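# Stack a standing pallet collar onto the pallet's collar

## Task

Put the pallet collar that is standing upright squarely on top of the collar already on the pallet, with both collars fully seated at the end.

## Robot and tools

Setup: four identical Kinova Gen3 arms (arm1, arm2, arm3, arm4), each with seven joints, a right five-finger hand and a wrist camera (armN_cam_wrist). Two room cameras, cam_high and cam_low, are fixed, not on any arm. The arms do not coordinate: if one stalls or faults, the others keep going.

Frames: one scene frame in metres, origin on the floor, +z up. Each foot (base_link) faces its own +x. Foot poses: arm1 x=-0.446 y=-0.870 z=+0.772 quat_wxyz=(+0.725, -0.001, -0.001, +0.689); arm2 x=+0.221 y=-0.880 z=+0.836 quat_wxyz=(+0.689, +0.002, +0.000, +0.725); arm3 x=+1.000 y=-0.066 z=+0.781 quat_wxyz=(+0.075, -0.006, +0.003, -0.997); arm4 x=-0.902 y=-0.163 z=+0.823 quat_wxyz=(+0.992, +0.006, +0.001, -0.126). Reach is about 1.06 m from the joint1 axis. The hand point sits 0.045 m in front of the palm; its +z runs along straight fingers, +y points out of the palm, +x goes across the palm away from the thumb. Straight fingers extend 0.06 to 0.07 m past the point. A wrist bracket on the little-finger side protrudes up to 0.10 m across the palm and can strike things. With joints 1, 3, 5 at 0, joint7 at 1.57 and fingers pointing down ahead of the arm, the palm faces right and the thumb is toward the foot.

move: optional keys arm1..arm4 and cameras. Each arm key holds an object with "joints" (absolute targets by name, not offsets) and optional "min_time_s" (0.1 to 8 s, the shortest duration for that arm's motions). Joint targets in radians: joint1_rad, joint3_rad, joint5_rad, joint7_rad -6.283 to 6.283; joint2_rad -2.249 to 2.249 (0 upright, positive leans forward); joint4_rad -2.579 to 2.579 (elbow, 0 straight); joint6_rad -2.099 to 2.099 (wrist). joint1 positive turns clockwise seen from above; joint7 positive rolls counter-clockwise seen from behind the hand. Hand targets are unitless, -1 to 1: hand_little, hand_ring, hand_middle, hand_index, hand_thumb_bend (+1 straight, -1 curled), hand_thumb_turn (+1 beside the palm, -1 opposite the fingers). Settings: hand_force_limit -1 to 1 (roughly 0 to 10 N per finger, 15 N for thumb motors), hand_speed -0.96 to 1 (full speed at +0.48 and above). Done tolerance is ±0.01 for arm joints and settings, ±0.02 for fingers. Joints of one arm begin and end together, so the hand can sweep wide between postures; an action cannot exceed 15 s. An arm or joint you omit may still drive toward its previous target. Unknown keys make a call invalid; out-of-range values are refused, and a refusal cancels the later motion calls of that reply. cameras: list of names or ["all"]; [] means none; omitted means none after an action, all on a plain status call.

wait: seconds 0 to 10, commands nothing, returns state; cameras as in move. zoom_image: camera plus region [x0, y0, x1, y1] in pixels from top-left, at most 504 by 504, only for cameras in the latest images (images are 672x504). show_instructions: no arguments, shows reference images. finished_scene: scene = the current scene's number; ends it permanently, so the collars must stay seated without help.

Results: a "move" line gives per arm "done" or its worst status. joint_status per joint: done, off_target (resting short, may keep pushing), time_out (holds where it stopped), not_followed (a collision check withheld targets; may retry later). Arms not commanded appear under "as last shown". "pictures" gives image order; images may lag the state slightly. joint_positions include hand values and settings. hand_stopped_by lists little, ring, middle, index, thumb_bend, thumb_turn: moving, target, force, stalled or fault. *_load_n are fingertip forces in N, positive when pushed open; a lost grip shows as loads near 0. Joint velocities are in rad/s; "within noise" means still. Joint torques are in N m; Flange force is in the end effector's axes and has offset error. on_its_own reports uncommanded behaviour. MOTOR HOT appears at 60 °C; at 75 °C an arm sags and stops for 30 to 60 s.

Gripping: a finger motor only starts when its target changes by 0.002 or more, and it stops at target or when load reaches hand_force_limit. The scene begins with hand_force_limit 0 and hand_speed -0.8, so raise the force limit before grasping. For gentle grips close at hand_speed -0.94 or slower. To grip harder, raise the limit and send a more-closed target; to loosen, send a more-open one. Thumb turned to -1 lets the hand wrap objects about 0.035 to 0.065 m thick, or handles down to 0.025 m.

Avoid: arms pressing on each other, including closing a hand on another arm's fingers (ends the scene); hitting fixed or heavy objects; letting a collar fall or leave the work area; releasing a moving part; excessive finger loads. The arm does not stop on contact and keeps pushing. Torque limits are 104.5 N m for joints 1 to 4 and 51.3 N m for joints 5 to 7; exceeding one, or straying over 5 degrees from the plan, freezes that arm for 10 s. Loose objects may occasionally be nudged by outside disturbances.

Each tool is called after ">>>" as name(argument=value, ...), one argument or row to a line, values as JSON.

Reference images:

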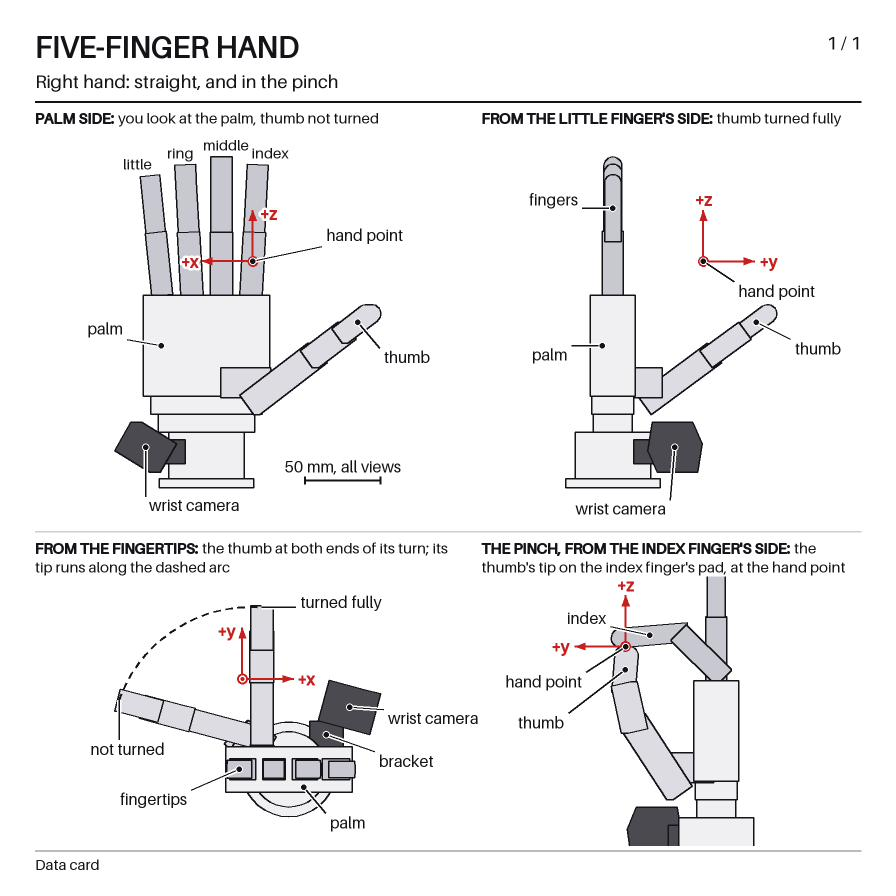

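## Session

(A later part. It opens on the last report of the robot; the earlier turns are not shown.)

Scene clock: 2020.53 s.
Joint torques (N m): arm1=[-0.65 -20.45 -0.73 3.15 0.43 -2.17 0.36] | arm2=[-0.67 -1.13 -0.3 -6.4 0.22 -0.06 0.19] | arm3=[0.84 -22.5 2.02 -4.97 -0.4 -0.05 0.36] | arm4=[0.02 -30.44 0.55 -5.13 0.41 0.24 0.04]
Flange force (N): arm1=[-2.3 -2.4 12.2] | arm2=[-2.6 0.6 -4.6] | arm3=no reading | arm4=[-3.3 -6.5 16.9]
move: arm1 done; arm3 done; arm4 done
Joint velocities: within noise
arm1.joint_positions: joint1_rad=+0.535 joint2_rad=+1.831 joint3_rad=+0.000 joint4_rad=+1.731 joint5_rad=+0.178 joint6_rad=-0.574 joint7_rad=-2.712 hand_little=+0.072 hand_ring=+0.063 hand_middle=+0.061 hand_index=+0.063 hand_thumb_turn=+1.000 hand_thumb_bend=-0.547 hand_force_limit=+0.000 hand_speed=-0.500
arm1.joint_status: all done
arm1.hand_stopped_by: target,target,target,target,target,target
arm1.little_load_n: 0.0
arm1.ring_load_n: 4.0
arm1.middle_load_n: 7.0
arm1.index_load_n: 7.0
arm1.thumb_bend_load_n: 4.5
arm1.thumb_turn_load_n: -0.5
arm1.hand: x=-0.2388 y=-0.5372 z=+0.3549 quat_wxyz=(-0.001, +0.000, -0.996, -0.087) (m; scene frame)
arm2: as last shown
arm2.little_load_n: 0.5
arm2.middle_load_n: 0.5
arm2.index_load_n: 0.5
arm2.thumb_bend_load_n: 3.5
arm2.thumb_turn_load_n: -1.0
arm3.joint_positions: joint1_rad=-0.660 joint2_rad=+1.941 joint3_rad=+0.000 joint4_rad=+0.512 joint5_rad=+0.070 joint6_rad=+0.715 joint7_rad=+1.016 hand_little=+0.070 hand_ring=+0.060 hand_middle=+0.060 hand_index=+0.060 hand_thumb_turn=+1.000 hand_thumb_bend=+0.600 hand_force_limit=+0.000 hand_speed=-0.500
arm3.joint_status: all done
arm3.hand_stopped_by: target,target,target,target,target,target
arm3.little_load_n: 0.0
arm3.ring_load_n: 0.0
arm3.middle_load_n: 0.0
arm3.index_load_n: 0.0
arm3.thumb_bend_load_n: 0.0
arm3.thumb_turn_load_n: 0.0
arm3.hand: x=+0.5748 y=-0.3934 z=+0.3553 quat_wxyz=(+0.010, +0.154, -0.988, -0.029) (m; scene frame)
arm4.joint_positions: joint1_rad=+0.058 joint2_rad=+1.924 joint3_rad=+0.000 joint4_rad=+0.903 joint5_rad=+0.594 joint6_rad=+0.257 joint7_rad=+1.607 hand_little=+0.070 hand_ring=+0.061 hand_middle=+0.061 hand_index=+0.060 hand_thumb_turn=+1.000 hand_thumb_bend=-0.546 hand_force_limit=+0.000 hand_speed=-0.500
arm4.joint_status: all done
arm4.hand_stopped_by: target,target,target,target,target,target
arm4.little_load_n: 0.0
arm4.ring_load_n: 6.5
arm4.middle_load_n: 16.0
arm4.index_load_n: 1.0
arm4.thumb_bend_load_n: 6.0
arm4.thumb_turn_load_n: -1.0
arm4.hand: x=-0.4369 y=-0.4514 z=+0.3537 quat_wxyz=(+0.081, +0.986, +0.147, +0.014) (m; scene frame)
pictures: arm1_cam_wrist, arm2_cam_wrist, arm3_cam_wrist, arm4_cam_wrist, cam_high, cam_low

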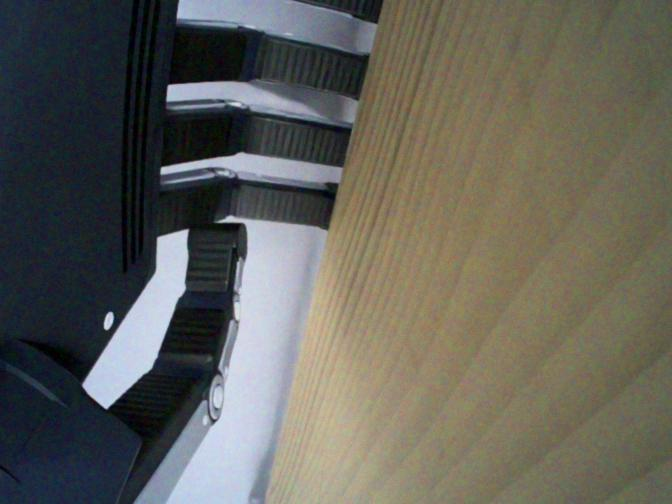

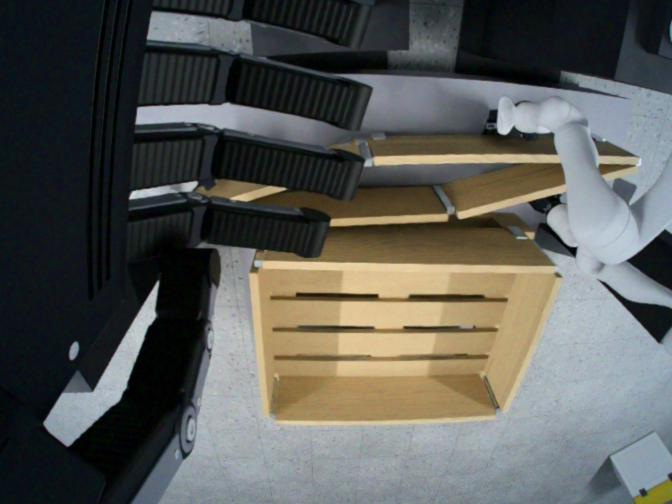

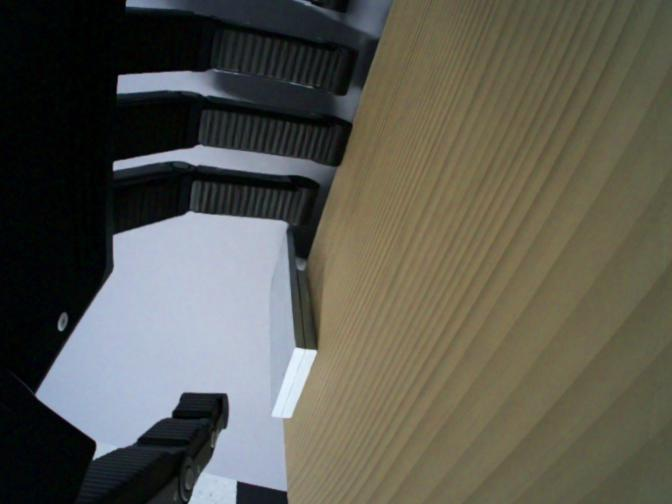

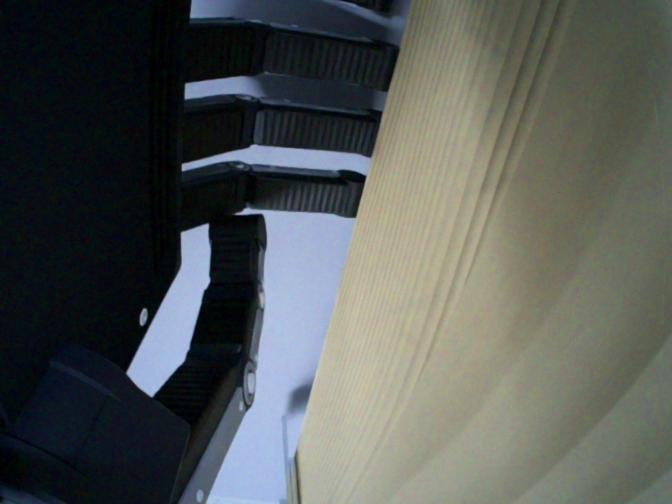

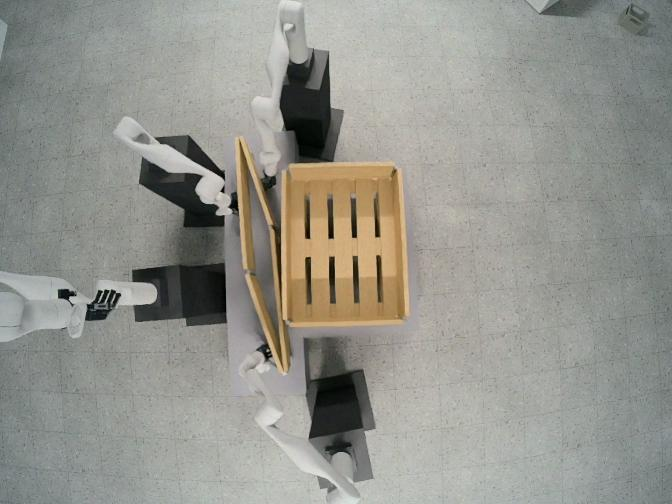

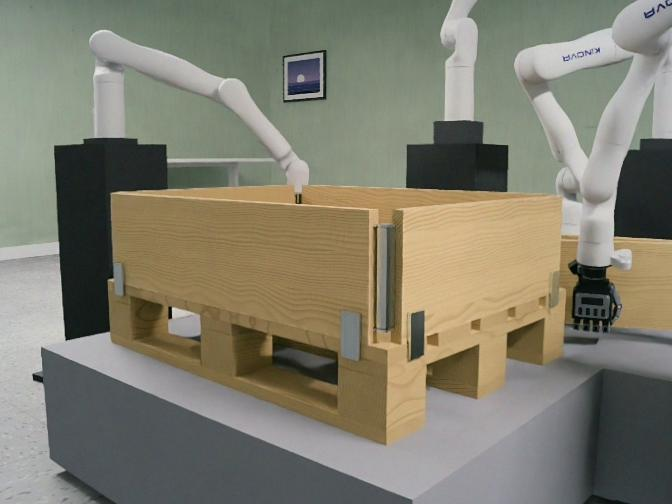

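>>> move(
  arm3={"joints":{"joint1_rad":-0.6599,"joint2_rad":2.0281,"joint4_rad":0.3628,"joint5_rad":0.0655,"joint6_rad":0.7771,"joint7_rad":1.0207},"min_time_s":3},
  cameras=["arm3_cam_wrist"],
)

>>> zoom_image(
  camera="arm3_cam_wrist",
  region=[180, 0, 500, 420],
)

Scene clock: 2106.47 s.
Joint torques (N m): arm1=[-0.68 -20.37 -0.81 3.28 0.46 -2.13 0.33] | arm2=[-0.64 -1.1 -0.29 -6.43 0.21 0.03 0.18] | arm3=[0.9 -22.3 1.96 -5.39 -0.39 -0.1 0.34] | arm4=[0.08 -30.36 0.57 -5.03 0.39 0.35 0.05]
Flange force (N): arm1=[-2.4 -2.3 12.4] | arm2=[-2.5 0.6 -4.1] | arm3=no reading | arm4=[-3.3 -6.7 16.9]
move: arm3 done
Joint velocities: within noise
arm1, arm2, arm4: as last shown
arm1.middle_load_n: 7.5
arm1.hand: x=-0.2387 y=-0.5372 z=+0.3549 quat_wxyz=(-0.001, +0.000, -0.996, -0.087) (m; scene frame)
arm2.little_load_n: 0.0
arm2.middle_load_n: 0.0
arm2.index_load_n: 1.0
arm2.thumb_bend_load_n: 4.0
arm2.thumb_turn_load_n: -0.5
arm3.joint_positions: joint1_rad=-0.660 joint2_rad=+2.028 joint3_rad=+0.000 joint4_rad=+0.363 joint5_rad=+0.065 joint6_rad=+0.777 joint7_rad=+1.021 hand_little=+0.070 hand_ring=+0.060 hand_middle=+0.060 hand_index=+0.060 hand_thumb_turn=+1.000 hand_thumb_bend=+0.600 hand_force_limit=+0.000 hand_speed=-0.500
arm3.joint_status: all done
arm3.hand_stopped_by: target,target,target,target,target,target
arm3.little_load_n: 0.0
arm3.ring_load_n: 0.0
arm3.middle_load_n: 0.0
arm3.index_load_n: 0.0
arm3.thumb_bend_load_n: 0.0
arm3.thumb_turn_load_n: 0.0
arm3.hand: x=+0.5747 y=-0.3933 z=+0.3348 quat_wxyz=(+0.010, +0.153, -0.988, -0.029) (m; scene frame)
arm4.joint_positions: joint1_rad=+0.058 joint2_rad=+1.924 joint3_rad=+0.000 joint4_rad=+0.902 joint5_rad=+0.594 joint6_rad=+0.257 joint7_rad=+1.607 hand_little=+0.070 hand_ring=+0.061 hand_middle=+0.061 hand_index=+0.060 hand_thumb_turn=+1.000 hand_thumb_bend=-0.546 hand_force_limit=+0.000 hand_speed=-0.500
arm4.index_load_n: 1.5
pictures: arm3_cam_wrist

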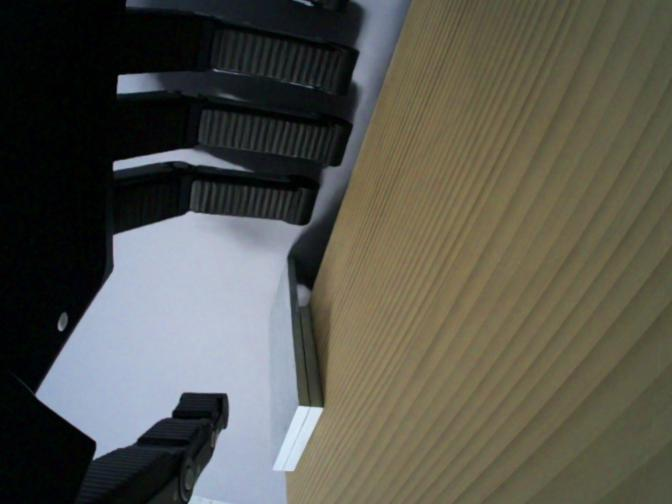

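Scaled by 1.200 from the camera's 672x504 image, which has a finer 960x720 frame.

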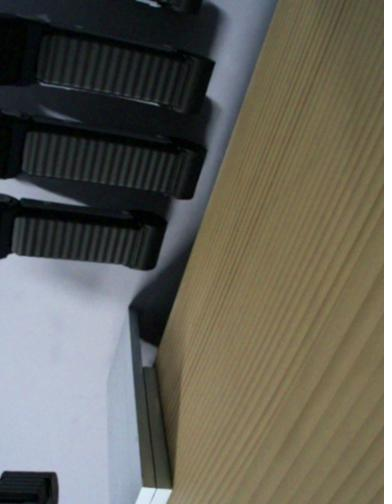

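>>> move(
  arm3={"joints":{"joint1_rad":-0.6351,"joint2_rad":1.9970,"joint4_rad":0.4493,"joint5_rad":0.0706,"joint6_rad":0.7206,"joint7_rad":1.0418},"min_time_s":3},
  cameras=["arm3_cam_wrist", "arm4_cam_wrist"],
)

>>> zoom_image(
  camera="arm3_cam_wrist",
  region=[180, 0, 500, 420],
)

Scene clock: 2137.43 s.
Joint torques (N m): arm1=[-0.7 -19.6 -0.78 3.75 0.49 -1.78 0.35] | arm2=[-0.74 -1.1 -0.26 -6.48 0.18 -0.01 0.22] | arm3=[2.73 -21.32 3.81 -4.24 0.72 0.47 0.75] | arm4=[0.05 -30.14 0.48 -4.86 0.34 0.42 0.02]
Flange force (N): arm1=[-2.8 -1.6 12.0] | arm2=[-2.5 0.8 -4.1] | arm3=no reading | arm4=[-3.2 -6.4 16.9]
move: arm3 done
Joint velocities: within noise
arm1, arm4: as last shown
arm1.hand: x=-0.2388 y=-0.5372 z=+0.3549 quat_wxyz=(-0.001, +0.000, -0.996, -0.087) (m; scene frame)
arm2.joint_positions: joint1_rad=+0.300 joint2_rad=-0.370 joint3_rad=+0.000 joint4_rad=+1.490 joint5_rad=+0.000 joint6_rad=+2.000 joint7_rad=-1.600 hand_little=+0.072 hand_ring=+0.062 hand_middle=+0.060 hand_index=+0.062 hand_thumb_turn=+1.000 hand_thumb_bend=-0.547 hand_force_limit=+0.000 hand_speed=-0.500
arm2.joint_status: not commanded
arm2.hand_stopped_by: target,target,target,target,target,target
arm2.little_load_n: 0.0
arm2.ring_load_n: 0.0
arm2.middle_load_n: 0.0
arm2.index_load_n: 1.0
arm2.thumb_bend_load_n: 4.0
arm2.thumb_turn_load_n: -0.5
arm2.hand: x=+0.2309 y=-0.7084 z=+1.3293 quat_wxyz=(-0.008, +0.602, -0.798, -0.009) (m; scene frame)
arm3.joint_positions: joint1_rad=-0.635 joint2_rad=+1.997 joint3_rad=+0.000 joint4_rad=+0.449 joint5_rad=+0.071 joint6_rad=+0.721 joint7_rad=+1.042 hand_little=+0.070 hand_ring=+0.060 hand_middle=+0.060 hand_index=+0.060 hand_thumb_turn=+1.000 hand_thumb_bend=+0.600 hand_force_limit=+0.000 hand_speed=-0.500
arm3.joint_status: all done
arm3.hand_stopped_by: target,target,target,target,target,target
arm3.little_load_n: 0.0
arm3.ring_load_n: 0.0
arm3.middle_load_n: 0.0
arm3.index_load_n: 0.0
arm3.thumb_bend_load_n: -1.0
arm3.thumb_turn_load_n: 1.0
arm3.hand: x=+0.5697 y=-0.3773 z=+0.3352 quat_wxyz=(+0.010, +0.154, -0.988, -0.029) (m; scene frame)
pictures: arm3_cam_wrist, arm4_cam_wrist

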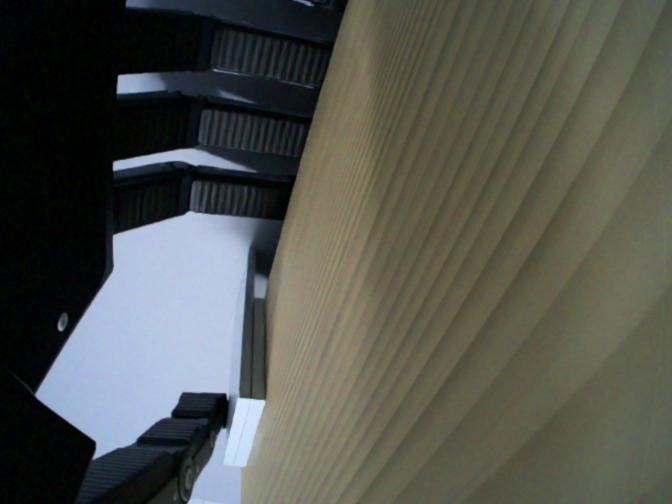

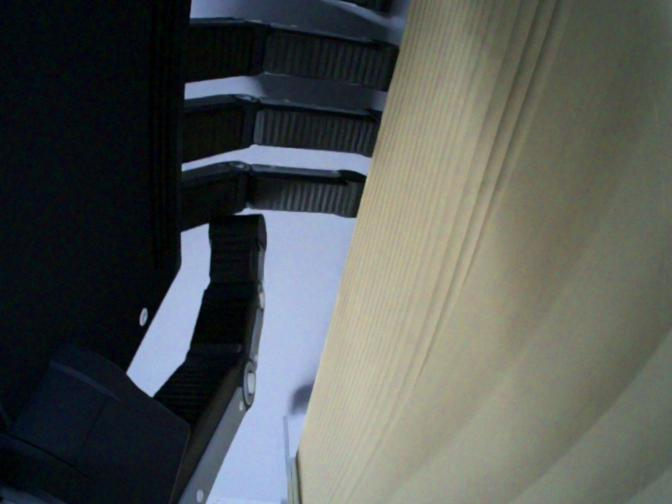

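Scaled by 1.200 from the camera's 672x504 image, which has a finer 960x720 frame.

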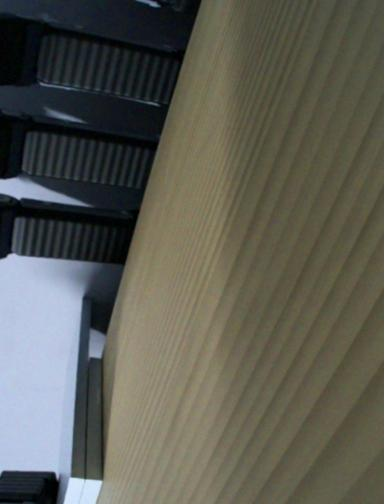

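>>> move(
  arm3={"joints":{"joint1_rad":-0.6351,"joint2_rad":1.9203,"joint4_rad":0.5756,"joint5_rad":0.0749,"joint6_rad":0.6711,"joint7_rad":1.0360},"min_time_s":4},
  cameras=["all"],
)

>>> zoom_image(
  camera="arm3_cam_wrist",
  region=[180, 0, 500, 420],
)

Scene clock: 2175.50 s.
Joint torques (N m): arm1=[-1.24 -18.56 -1.83 4.88 1 -1.21 0.46] | arm2=[-0.73 -1.04 -0.33 -6.35 0.23 -0.03 0.18] | arm3=[1.11 -29.81 3.52 -6.88 0.38 0.54 0.39] | arm4=[-0.02 -21.98 -1.02 -2.89 0 0.21 0.14]
Flange force (N): arm1=[-4.6 -1.3 12.6] | arm2=[-2.4 0.5 -4.6] | arm3=[-1.0 -2.3 12.9] | arm4=[-4.0 -4.5 0.9]
move: arm3 done
Joint velocities: within noise
arm1, arm2, arm4: as last shown
arm1.joint_positions: joint1_rad=+0.535 joint2_rad=+1.832 joint3_rad=+0.000 joint4_rad=+1.731 joint5_rad=+0.178 joint6_rad=-0.574 joint7_rad=-2.712 hand_little=+0.072 hand_ring=+0.063 hand_middle=+0.061 hand_index=+0.062 hand_thumb_turn=+1.000 hand_thumb_bend=-0.547 hand_force_limit=+0.000 hand_speed=-0.500
arm1.little_load_n: 2.5
arm1.ring_load_n: 9.0
arm1.middle_load_n: 7.0
arm1.index_load_n: 1.5
arm1.thumb_bend_load_n: 5.0
arm1.hand: x=-0.2389 y=-0.5372 z=+0.3549 quat_wxyz=(-0.001, +0.000, -0.996, -0.087) (m; scene frame)
arm3.joint_positions: joint1_rad=-0.635 joint2_rad=+1.920 joint3_rad=+0.000 joint4_rad=+0.576 joint5_rad=+0.075 joint6_rad=+0.671 joint7_rad=+1.036 hand_little=+0.070 hand_ring=+0.060 hand_middle=+0.061 hand_index=+0.061 hand_thumb_turn=+1.000 hand_thumb_bend=+0.600 hand_force_limit=+0.000 hand_speed=-0.500
arm3.joint_status: all done
arm3.hand_stopped_by: target,target,target,target,target,target
arm3.little_load_n: 0.0
arm3.ring_load_n: 1.0
arm3.middle_load_n: 18.0
arm3.index_load_n: 6.0
arm3.thumb_bend_load_n: 0.0
arm3.thumb_turn_load_n: 0.0
arm3.hand: x=+0.5699 y=-0.3775 z=+0.3555 quat_wxyz=(+0.010, +0.154, -0.988, -0.029) (m; scene frame)
arm4.joint_positions: joint1_rad=+0.058 joint2_rad=+1.924 joint3_rad=+0.000 joint4_rad=+0.902 joint5_rad=+0.594 joint6_rad=+0.257 joint7_rad=+1.607 hand_little=+0.070 hand_ring=+0.060 hand_middle=+0.060 hand_index=+0.060 hand_thumb_turn=+1.000 hand_thumb_bend=-0.546 hand_force_limit=+0.000 hand_speed=-0.500
arm4.ring_load_n: 0.0
arm4.middle_load_n: 0.0
arm4.thumb_turn_load_n: -0.5
arm4.hand: x=-0.4369 y=-0.4515 z=+0.3537 quat_wxyz=(+0.081, +0.986, +0.147, +0.014) (m; scene frame)
pictures: arm1_cam_wrist, arm2_cam_wrist, arm3_cam_wrist, arm4_cam_wrist, cam_high, cam_low

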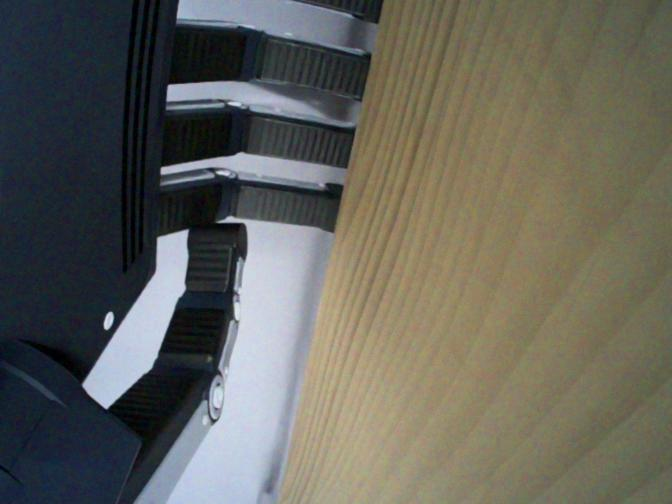

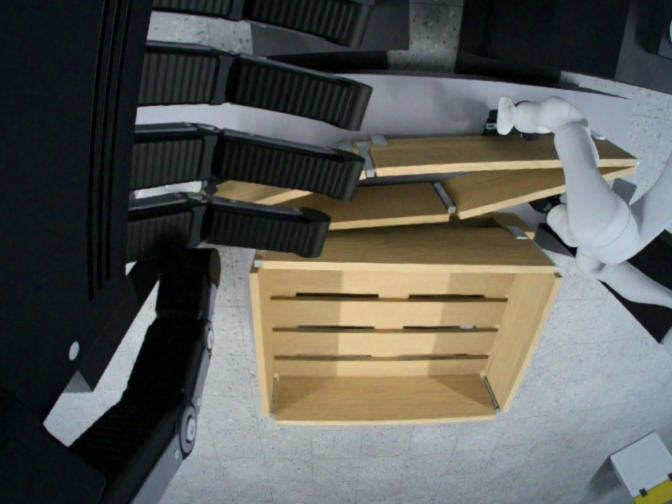

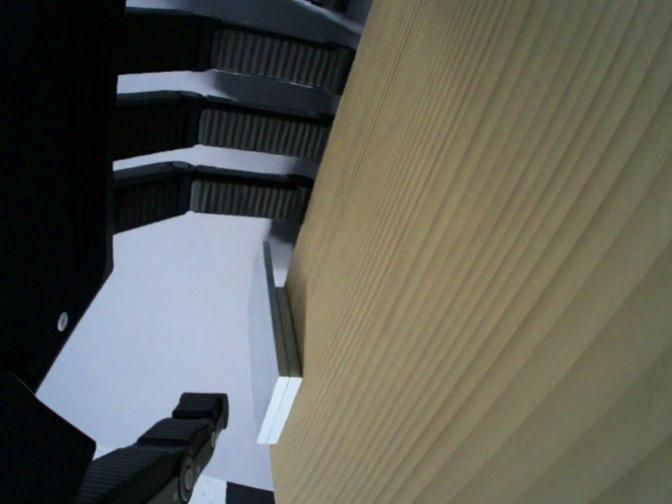

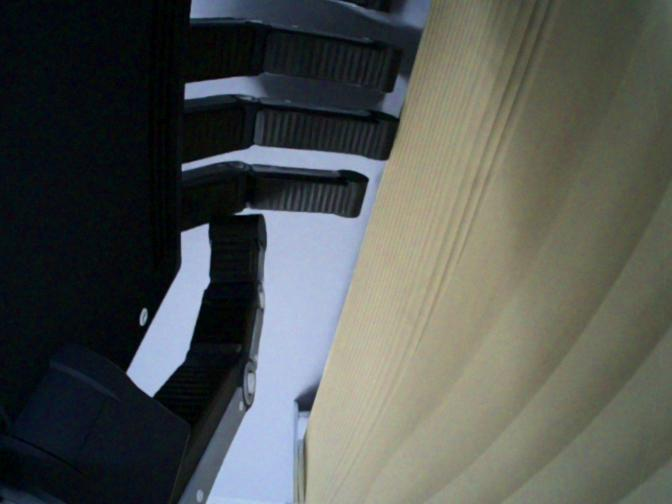

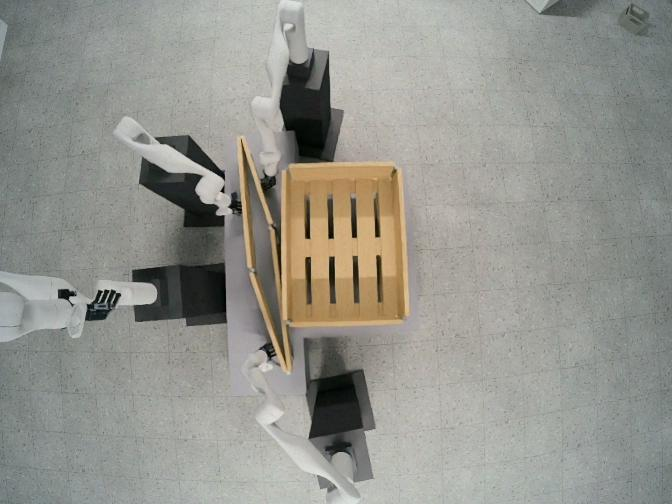

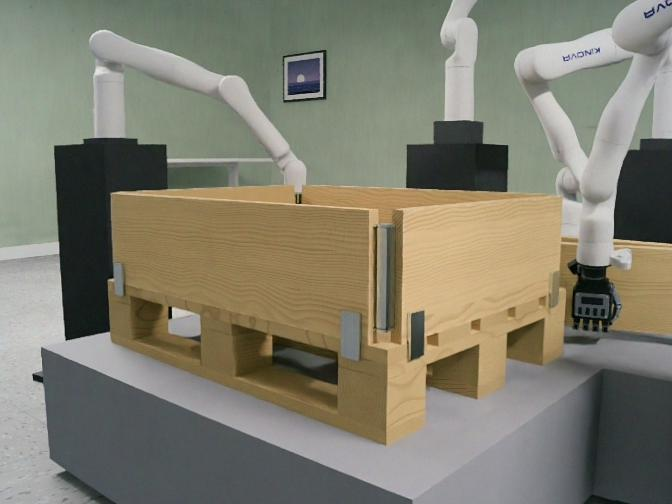

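Scaled by 1.200 from the camera's 672x504 image, which has a finer 960x720 frame.

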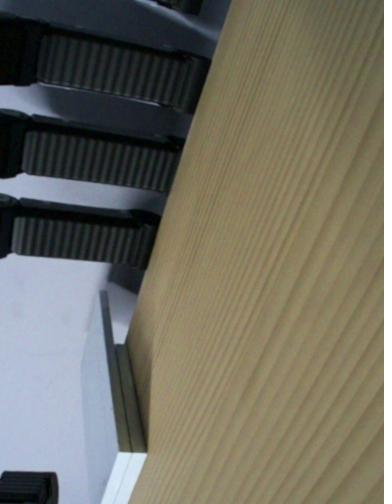

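>>> move(
  arm1={"joints":{"joint1_rad":0.5351,"joint2_rad":1.8740,"joint4_rad":1.6702,"joint5_rad":0.1830,"joint6_rad":-0.5560,"joint7_rad":-2.7185},"min_time_s":4},
  arm3={"joints":{"joint1_rad":-0.6351,"joint2_rad":1.9970,"joint4_rad":0.4493,"joint5_rad":0.0706,"joint6_rad":0.7206,"joint7_rad":1.0418},"min_time_s":4},
  arm4={"joints":{"joint1_rad":0.0582,"joint2_rad":1.9803,"joint4_rad":0.8169,"joint5_rad":0.5375,"joint6_rad":0.2822,"joint7_rad":1.6656},"min_time_s":4},
)

>>> move(
  arm3={"joints":{"joint1_rad":-0.6599,"joint2_rad":2.0281,"joint4_rad":0.3628,"joint5_rad":0.0655,"joint6_rad":0.7771,"joint7_rad":1.0207,"hand_thumb_bend":-0.55},"min_time_s":3},
  cameras=["all"],
)

Scene clock: 2233.00 s.
Joint torques (N m): arm1=[-0.57 -14.27 0.04 2.33 0 -0.34 0.33] | arm2=[-0.64 -1.07 -0.28 -6.47 0.21 -0.06 0.21] | arm3=[0.97 -22.07 2.04 -5.03 -0.41 -0.07 0.33] | arm4=[-0.09 -21.8 -1.06 -3.09 0.02 0.18 0.12]
Flange force (N): arm1=[-1.7 0.0 -4.5] | arm2=[-2.3 0.7 -4.2] | arm3=no reading | arm4=[-3.6 -4.0 1.0]
move: arm1 done; arm3 done; arm4 done
Joint velocities: within noise
arm1.joint_positions: joint1_rad=+0.535 joint2_rad=+1.874 joint3_rad=+0.000 joint4_rad=+1.670 joint5_rad=+0.183 joint6_rad=-0.556 joint7_rad=-2.719 hand_little=+0.072 hand_ring=+0.062 hand_middle=+0.060 hand_index=+0.062 hand_thumb_turn=+1.000 hand_thumb_bend=-0.547 hand_force_limit=+0.000 hand_speed=-0.500
arm1.joint_status: all done
arm1.hand_stopped_by: target,target,target,target,target,target
arm1.little_load_n: 0.0
arm1.ring_load_n: 0.0
arm1.middle_load_n: 0.0
arm1.index_load_n: 1.0
arm1.thumb_bend_load_n: 5.0
arm1.thumb_turn_load_n: -1.0
arm1.hand: x=-0.2386 y=-0.5368 z=+0.3354 quat_wxyz=(-0.001, +0.000, -0.996, -0.087) (m; scene frame)
arm2: as last shown
arm3.joint_positions: joint1_rad=-0.635 joint2_rad=+1.997 joint3_rad=+0.000 joint4_rad=+0.449 joint5_rad=+0.071 joint6_rad=+0.721 joint7_rad=+1.042 hand_little=+0.070 hand_ring=+0.060 hand_middle=+0.060 hand_index=+0.060 hand_thumb_turn=+1.000 hand_thumb_bend=+0.600 hand_force_limit=+0.000 hand_speed=-0.500
arm3.joint_status: all done
arm3.hand_stopped_by: target,target,target,target,target,target
arm3.little_load_n: 0.0
arm3.ring_load_n: 0.0
arm3.middle_load_n: 0.0
arm3.index_load_n: 0.0
arm3.thumb_bend_load_n: 0.0
arm3.thumb_turn_load_n: 0.0
arm3.hand: x=+0.5697 y=-0.3773 z=+0.3352 quat_wxyz=(+0.010, +0.154, -0.988, -0.029) (m; scene frame)
arm4.joint_positions: joint1_rad=+0.058 joint2_rad=+1.980 joint3_rad=+0.000 joint4_rad=+0.817 joint5_rad=+0.537 joint6_rad=+0.282 joint7_rad=+1.666 hand_little=+0.070 hand_ring=+0.060 hand_middle=+0.060 hand_index=+0.060 hand_thumb_turn=+1.000 hand_thumb_bend=-0.546 hand_force_limit=+0.000 hand_speed=-0.500
arm4.joint_status: all done
arm4.hand_stopped_by: target,target,target,target,target,target
arm4.little_load_n: 0.0
arm4.ring_load_n: 0.0
arm4.middle_load_n: 0.0
arm4.index_load_n: 1.5
arm4.thumb_bend_load_n: 6.0
arm4.thumb_turn_load_n: -1.0
arm4.hand: x=-0.4370 y=-0.4512 z=+0.3347 quat_wxyz=(+0.081, +0.986, +0.147, +0.014) (m; scene frame)
pictures: none

Scene clock: 2236.30 s.
Joint torques (N m): arm1=[-0.51 -14.28 0.03 2.33 0.05 -0.35 0.32] | arm2=[-0.63 -1.04 -0.34 -6.41 0.26 -0.06 0.18] | arm3=[0.85 -22.22 1.98 -5.38 -0.38 -0.01 0.34] | arm4=[-0.07 -21.74 -1.05 -3.14 -0.01 0.19 0.11]
Flange force (N): arm1=[-1.4 0.2 -4.5] | arm2=[-2.4 0.5 -4.4] | arm3=no reading | arm4=[-3.8 -4.1 0.5]
move: arm3 done
Joint velocities: within noise
arm1, arm2, arm4: as last shown
arm1.thumb_bend_load_n: 4.5
arm1.thumb_turn_load_n: -0.5
arm3.joint_positions: joint1_rad=-0.660 joint2_rad=+2.028 joint3_rad=+0.000 joint4_rad=+0.363 joint5_rad=+0.065 joint6_rad=+0.777 joint7_rad=+1.021 hand_little=+0.070 hand_ring=+0.060 hand_middle=+0.060 hand_index=+0.060 hand_thumb_turn=+1.000 hand_thumb_bend=-0.546 hand_force_limit=+0.000 hand_speed=-0.500
arm3.joint_status: all done
arm3.hand_stopped_by: target,target,target,target,target,target
arm3.little_load_n: 0.0
arm3.ring_load_n: 0.0
arm3.middle_load_n: 0.0
arm3.index_load_n: 1.5
arm3.thumb_bend_load_n: 6.5
arm3.thumb_turn_load_n: -1.0
arm3.hand: x=+0.5747 y=-0.3933 z=+0.3348 quat_wxyz=(+0.010, +0.153, -0.988, -0.029) (m; scene frame)
arm4.index_load_n: 1.0
pictures: arm1_cam_wrist, arm2_cam_wrist, arm3_cam_wrist, arm4_cam_wrist, cam_high, cam_low

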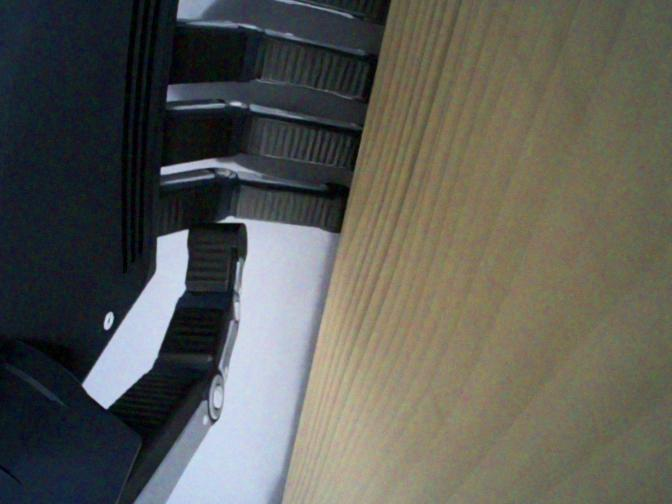

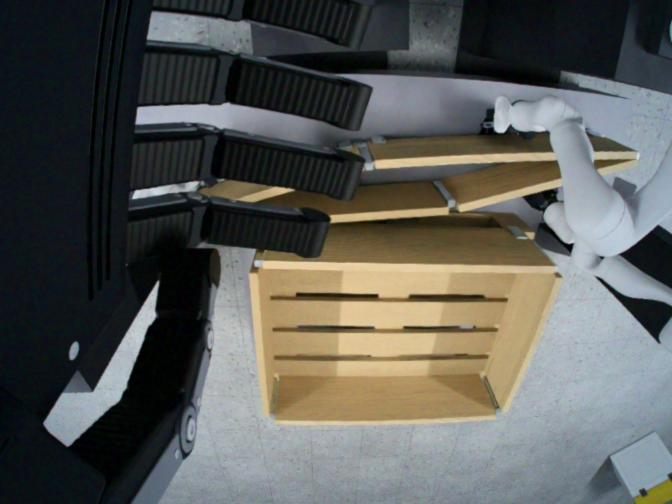

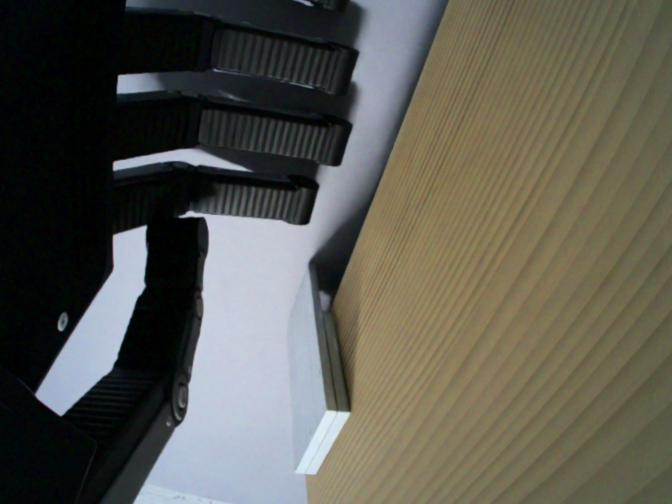

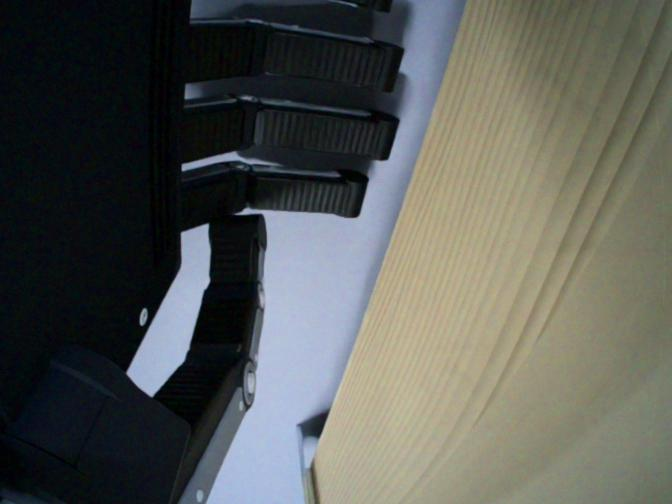

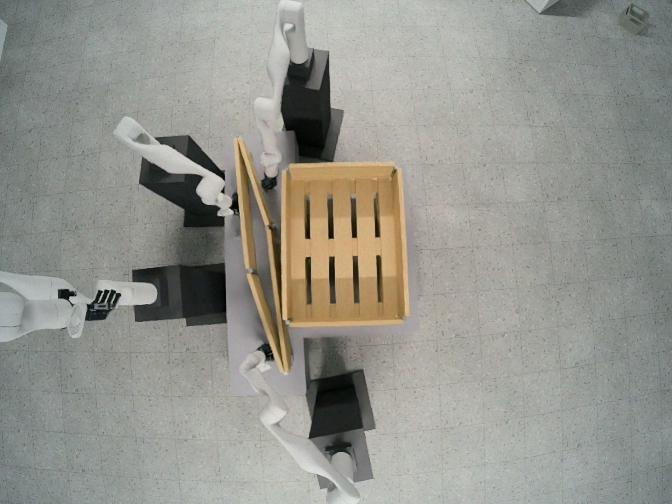

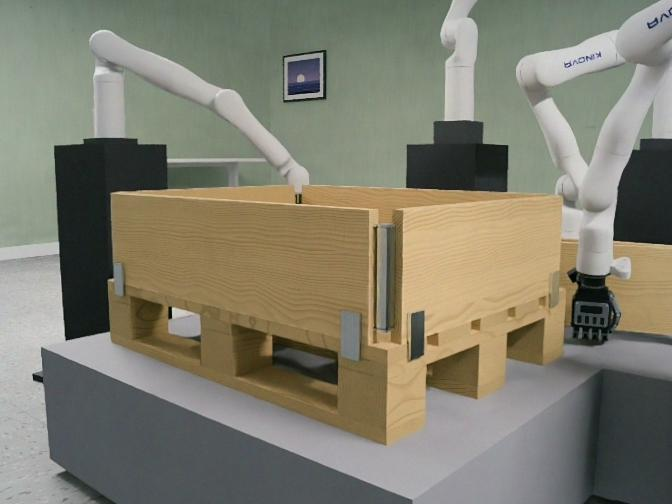

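>>> zoom_image(
  camera="cam_high",
  region=[215, 120, 335, 270],
)

>>> zoom_image(
  camera="cam_high",
  region=[215, 250, 335, 400],
)

>>> zoom_image(
  camera="arm2_cam_wrist",
  region=[180, 100, 670, 280],
)

Scaled by 3.360 from the camera's 672x504 image, which has a finer 960x720 frame.

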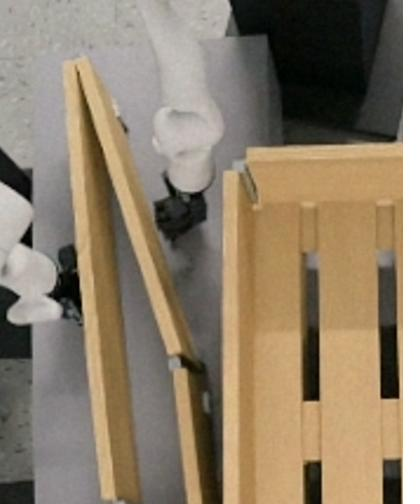

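Scaled by 3.360 from the camera's 672x504 image, which has a finer 960x720 frame.

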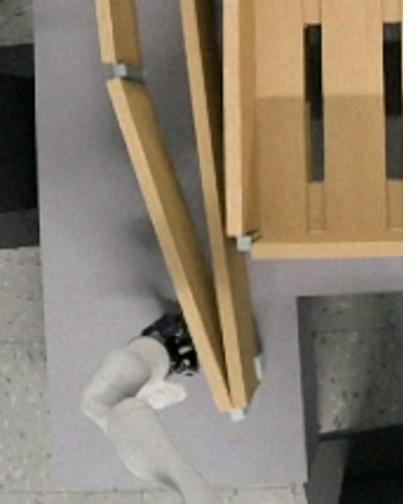

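Scaled by 1.029 from the camera's 672x504 image, which has a finer 960x720 frame.

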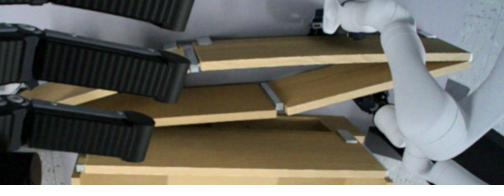

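>>> move(
  arm1={"joints":{"joint1_rad":0.5465,"joint2_rad":1.8714,"joint4_rad":1.6517,"joint5_rad":0.2113,"joint6_rad":-0.5299,"joint7_rad":-2.6753},"min_time_s":3},
  arm3={"joints":{"joint1_rad":-0.6821,"joint2_rad":2.0290,"joint4_rad":0.4023,"joint5_rad":0.1855,"joint6_rad":0.7724,"joint7_rad":1.0432},"min_time_s":3},
  arm4={"joints":{"joint1_rad":0.0898,"joint2_rad":2.0003,"joint4_rad":0.7466,"joint5_rad":0.4569,"joint6_rad":0.3201,"joint7_rad":1.7858},"min_time_s":3},
  cameras=["arm1_cam_wrist", "arm3_cam_wrist", "arm4_cam_wrist"],
)

Scene clock: 2399.73 s.
Joint torques (N m): arm1=[-0.64 -14.39 0.03 2.17 0.07 -0.36 0.32] | arm2=[-0.7 -1.11 -0.27 -6.47 0.18 0 0.2] | arm3=[0.87 -21.92 2.29 -5.01 -0.22 0.07 0.27] | arm4=[-0.07 -22 -1.12 -3.45 0.03 0.14 0.12]
Flange force (N): arm1=[-1.6 0.0 -4.7] | arm2=[-2.5 0.7 -4.1] | arm3=no reading | arm4=[-2.6 -3.7 1.4]
move: arm1 done; arm3 done; arm4 done
Joint velocities: within noise
arm1.joint_positions: joint1_rad=+0.547 joint2_rad=+1.871 joint3_rad=+0.000 joint4_rad=+1.652 joint5_rad=+0.211 joint6_rad=-0.530 joint7_rad=-2.675 hand_little=+0.072 hand_ring=+0.062 hand_middle=+0.060 hand_index=+0.062 hand_thumb_turn=+1.000 hand_thumb_bend=-0.547 hand_force_limit=+0.000 hand_speed=-0.500
arm1.joint_status: all done
arm1.hand_stopped_by: target,target,target,target,target,target
arm1.little_load_n: 0.0
arm1.ring_load_n: 0.0
arm1.middle_load_n: 0.0
arm1.index_load_n: 0.5
arm1.thumb_bend_load_n: 4.5
arm1.thumb_turn_load_n: -0.5
arm1.hand: x=-0.2393 y=-0.5319 z=+0.3339 quat_wxyz=(+0.001, +0.029, -0.996, -0.087) (m; scene frame)
arm2: as last shown
arm2.middle_load_n: 0.5
arm3.joint_positions: joint1_rad=-0.682 joint2_rad=+2.029 joint3_rad=+0.000 joint4_rad=+0.402 joint5_rad=+0.186 joint6_rad=+0.772 joint7_rad=+1.043 hand_little=+0.070 hand_ring=+0.060 hand_middle=+0.060 hand_index=+0.060 hand_thumb_turn=+1.000 hand_thumb_bend=-0.546 hand_force_limit=+0.000 hand_speed=-0.500
arm3.joint_status: all done
arm3.hand_stopped_by: target,target,target,target,target,target
arm3.little_load_n: 0.0
arm3.ring_load_n: 0.5
arm3.middle_load_n: 0.0
arm3.index_load_n: 1.5
arm3.thumb_bend_load_n: 6.5
arm3.thumb_turn_load_n: -1.0
arm3.hand: x=+0.5675 y=-0.3707 z=+0.3341 quat_wxyz=(+0.021, +0.219, -0.973, -0.072) (m; scene frame)
arm4.joint_positions: joint1_rad=+0.090 joint2_rad=+2.000 joint3_rad=+0.000 joint4_rad=+0.747 joint5_rad=+0.457 joint6_rad=+0.320 joint7_rad=+1.786 hand_little=+0.070 hand_ring=+0.060 hand_middle=+0.060 hand_index=+0.060 hand_thumb_turn=+1.000 hand_thumb_bend=-0.546 hand_force_limit=+0.000 hand_speed=-0.500
arm4.joint_status: all done
arm4.hand_stopped_by: target,target,target,target,target,target
arm4.little_load_n: 0.0
arm4.ring_load_n: 0.0
arm4.middle_load_n: 0.5
arm4.index_load_n: 1.0
arm4.thumb_bend_load_n: 6.0
arm4.thumb_turn_load_n: -0.5
arm4.hand: x=-0.4314 y=-0.4695 z=+0.3325 quat_wxyz=(+0.081, +0.985, +0.150, +0.014) (m; scene frame)
pictures: arm1_cam_wrist, arm3_cam_wrist, arm4_cam_wrist

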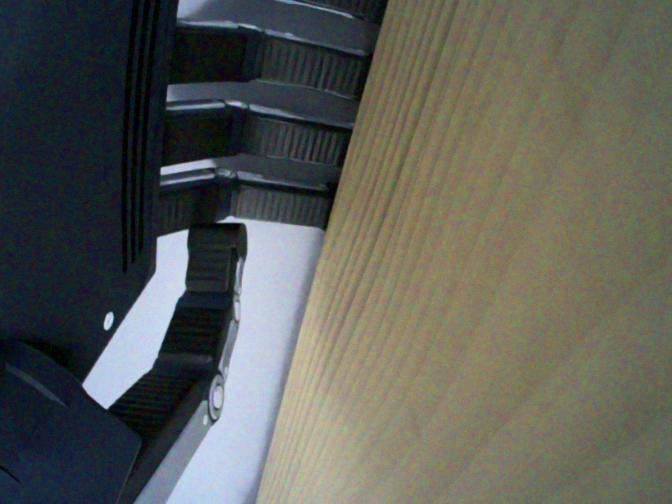

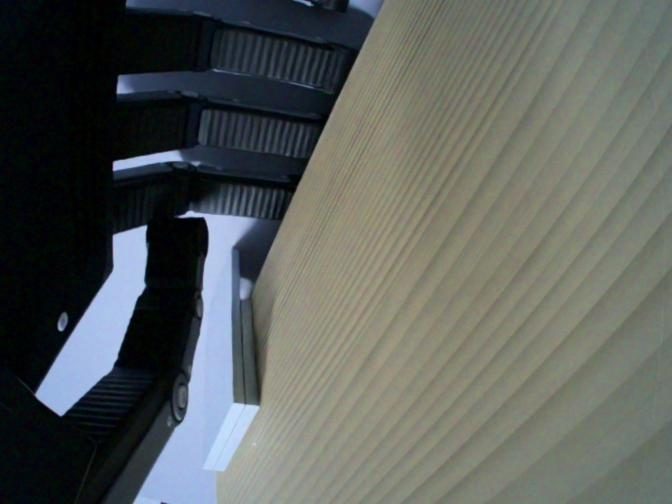

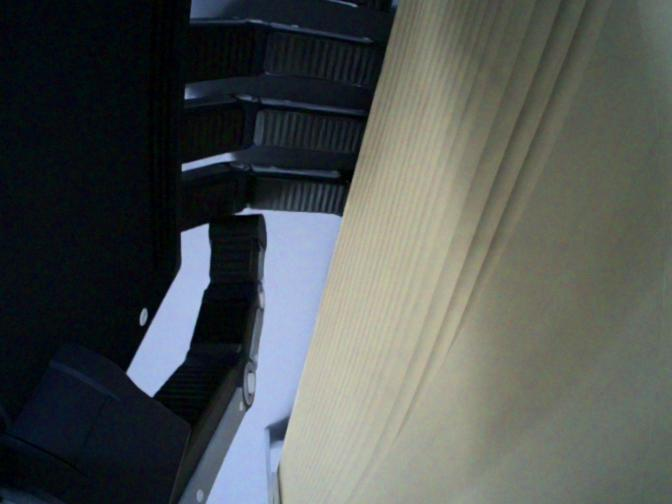

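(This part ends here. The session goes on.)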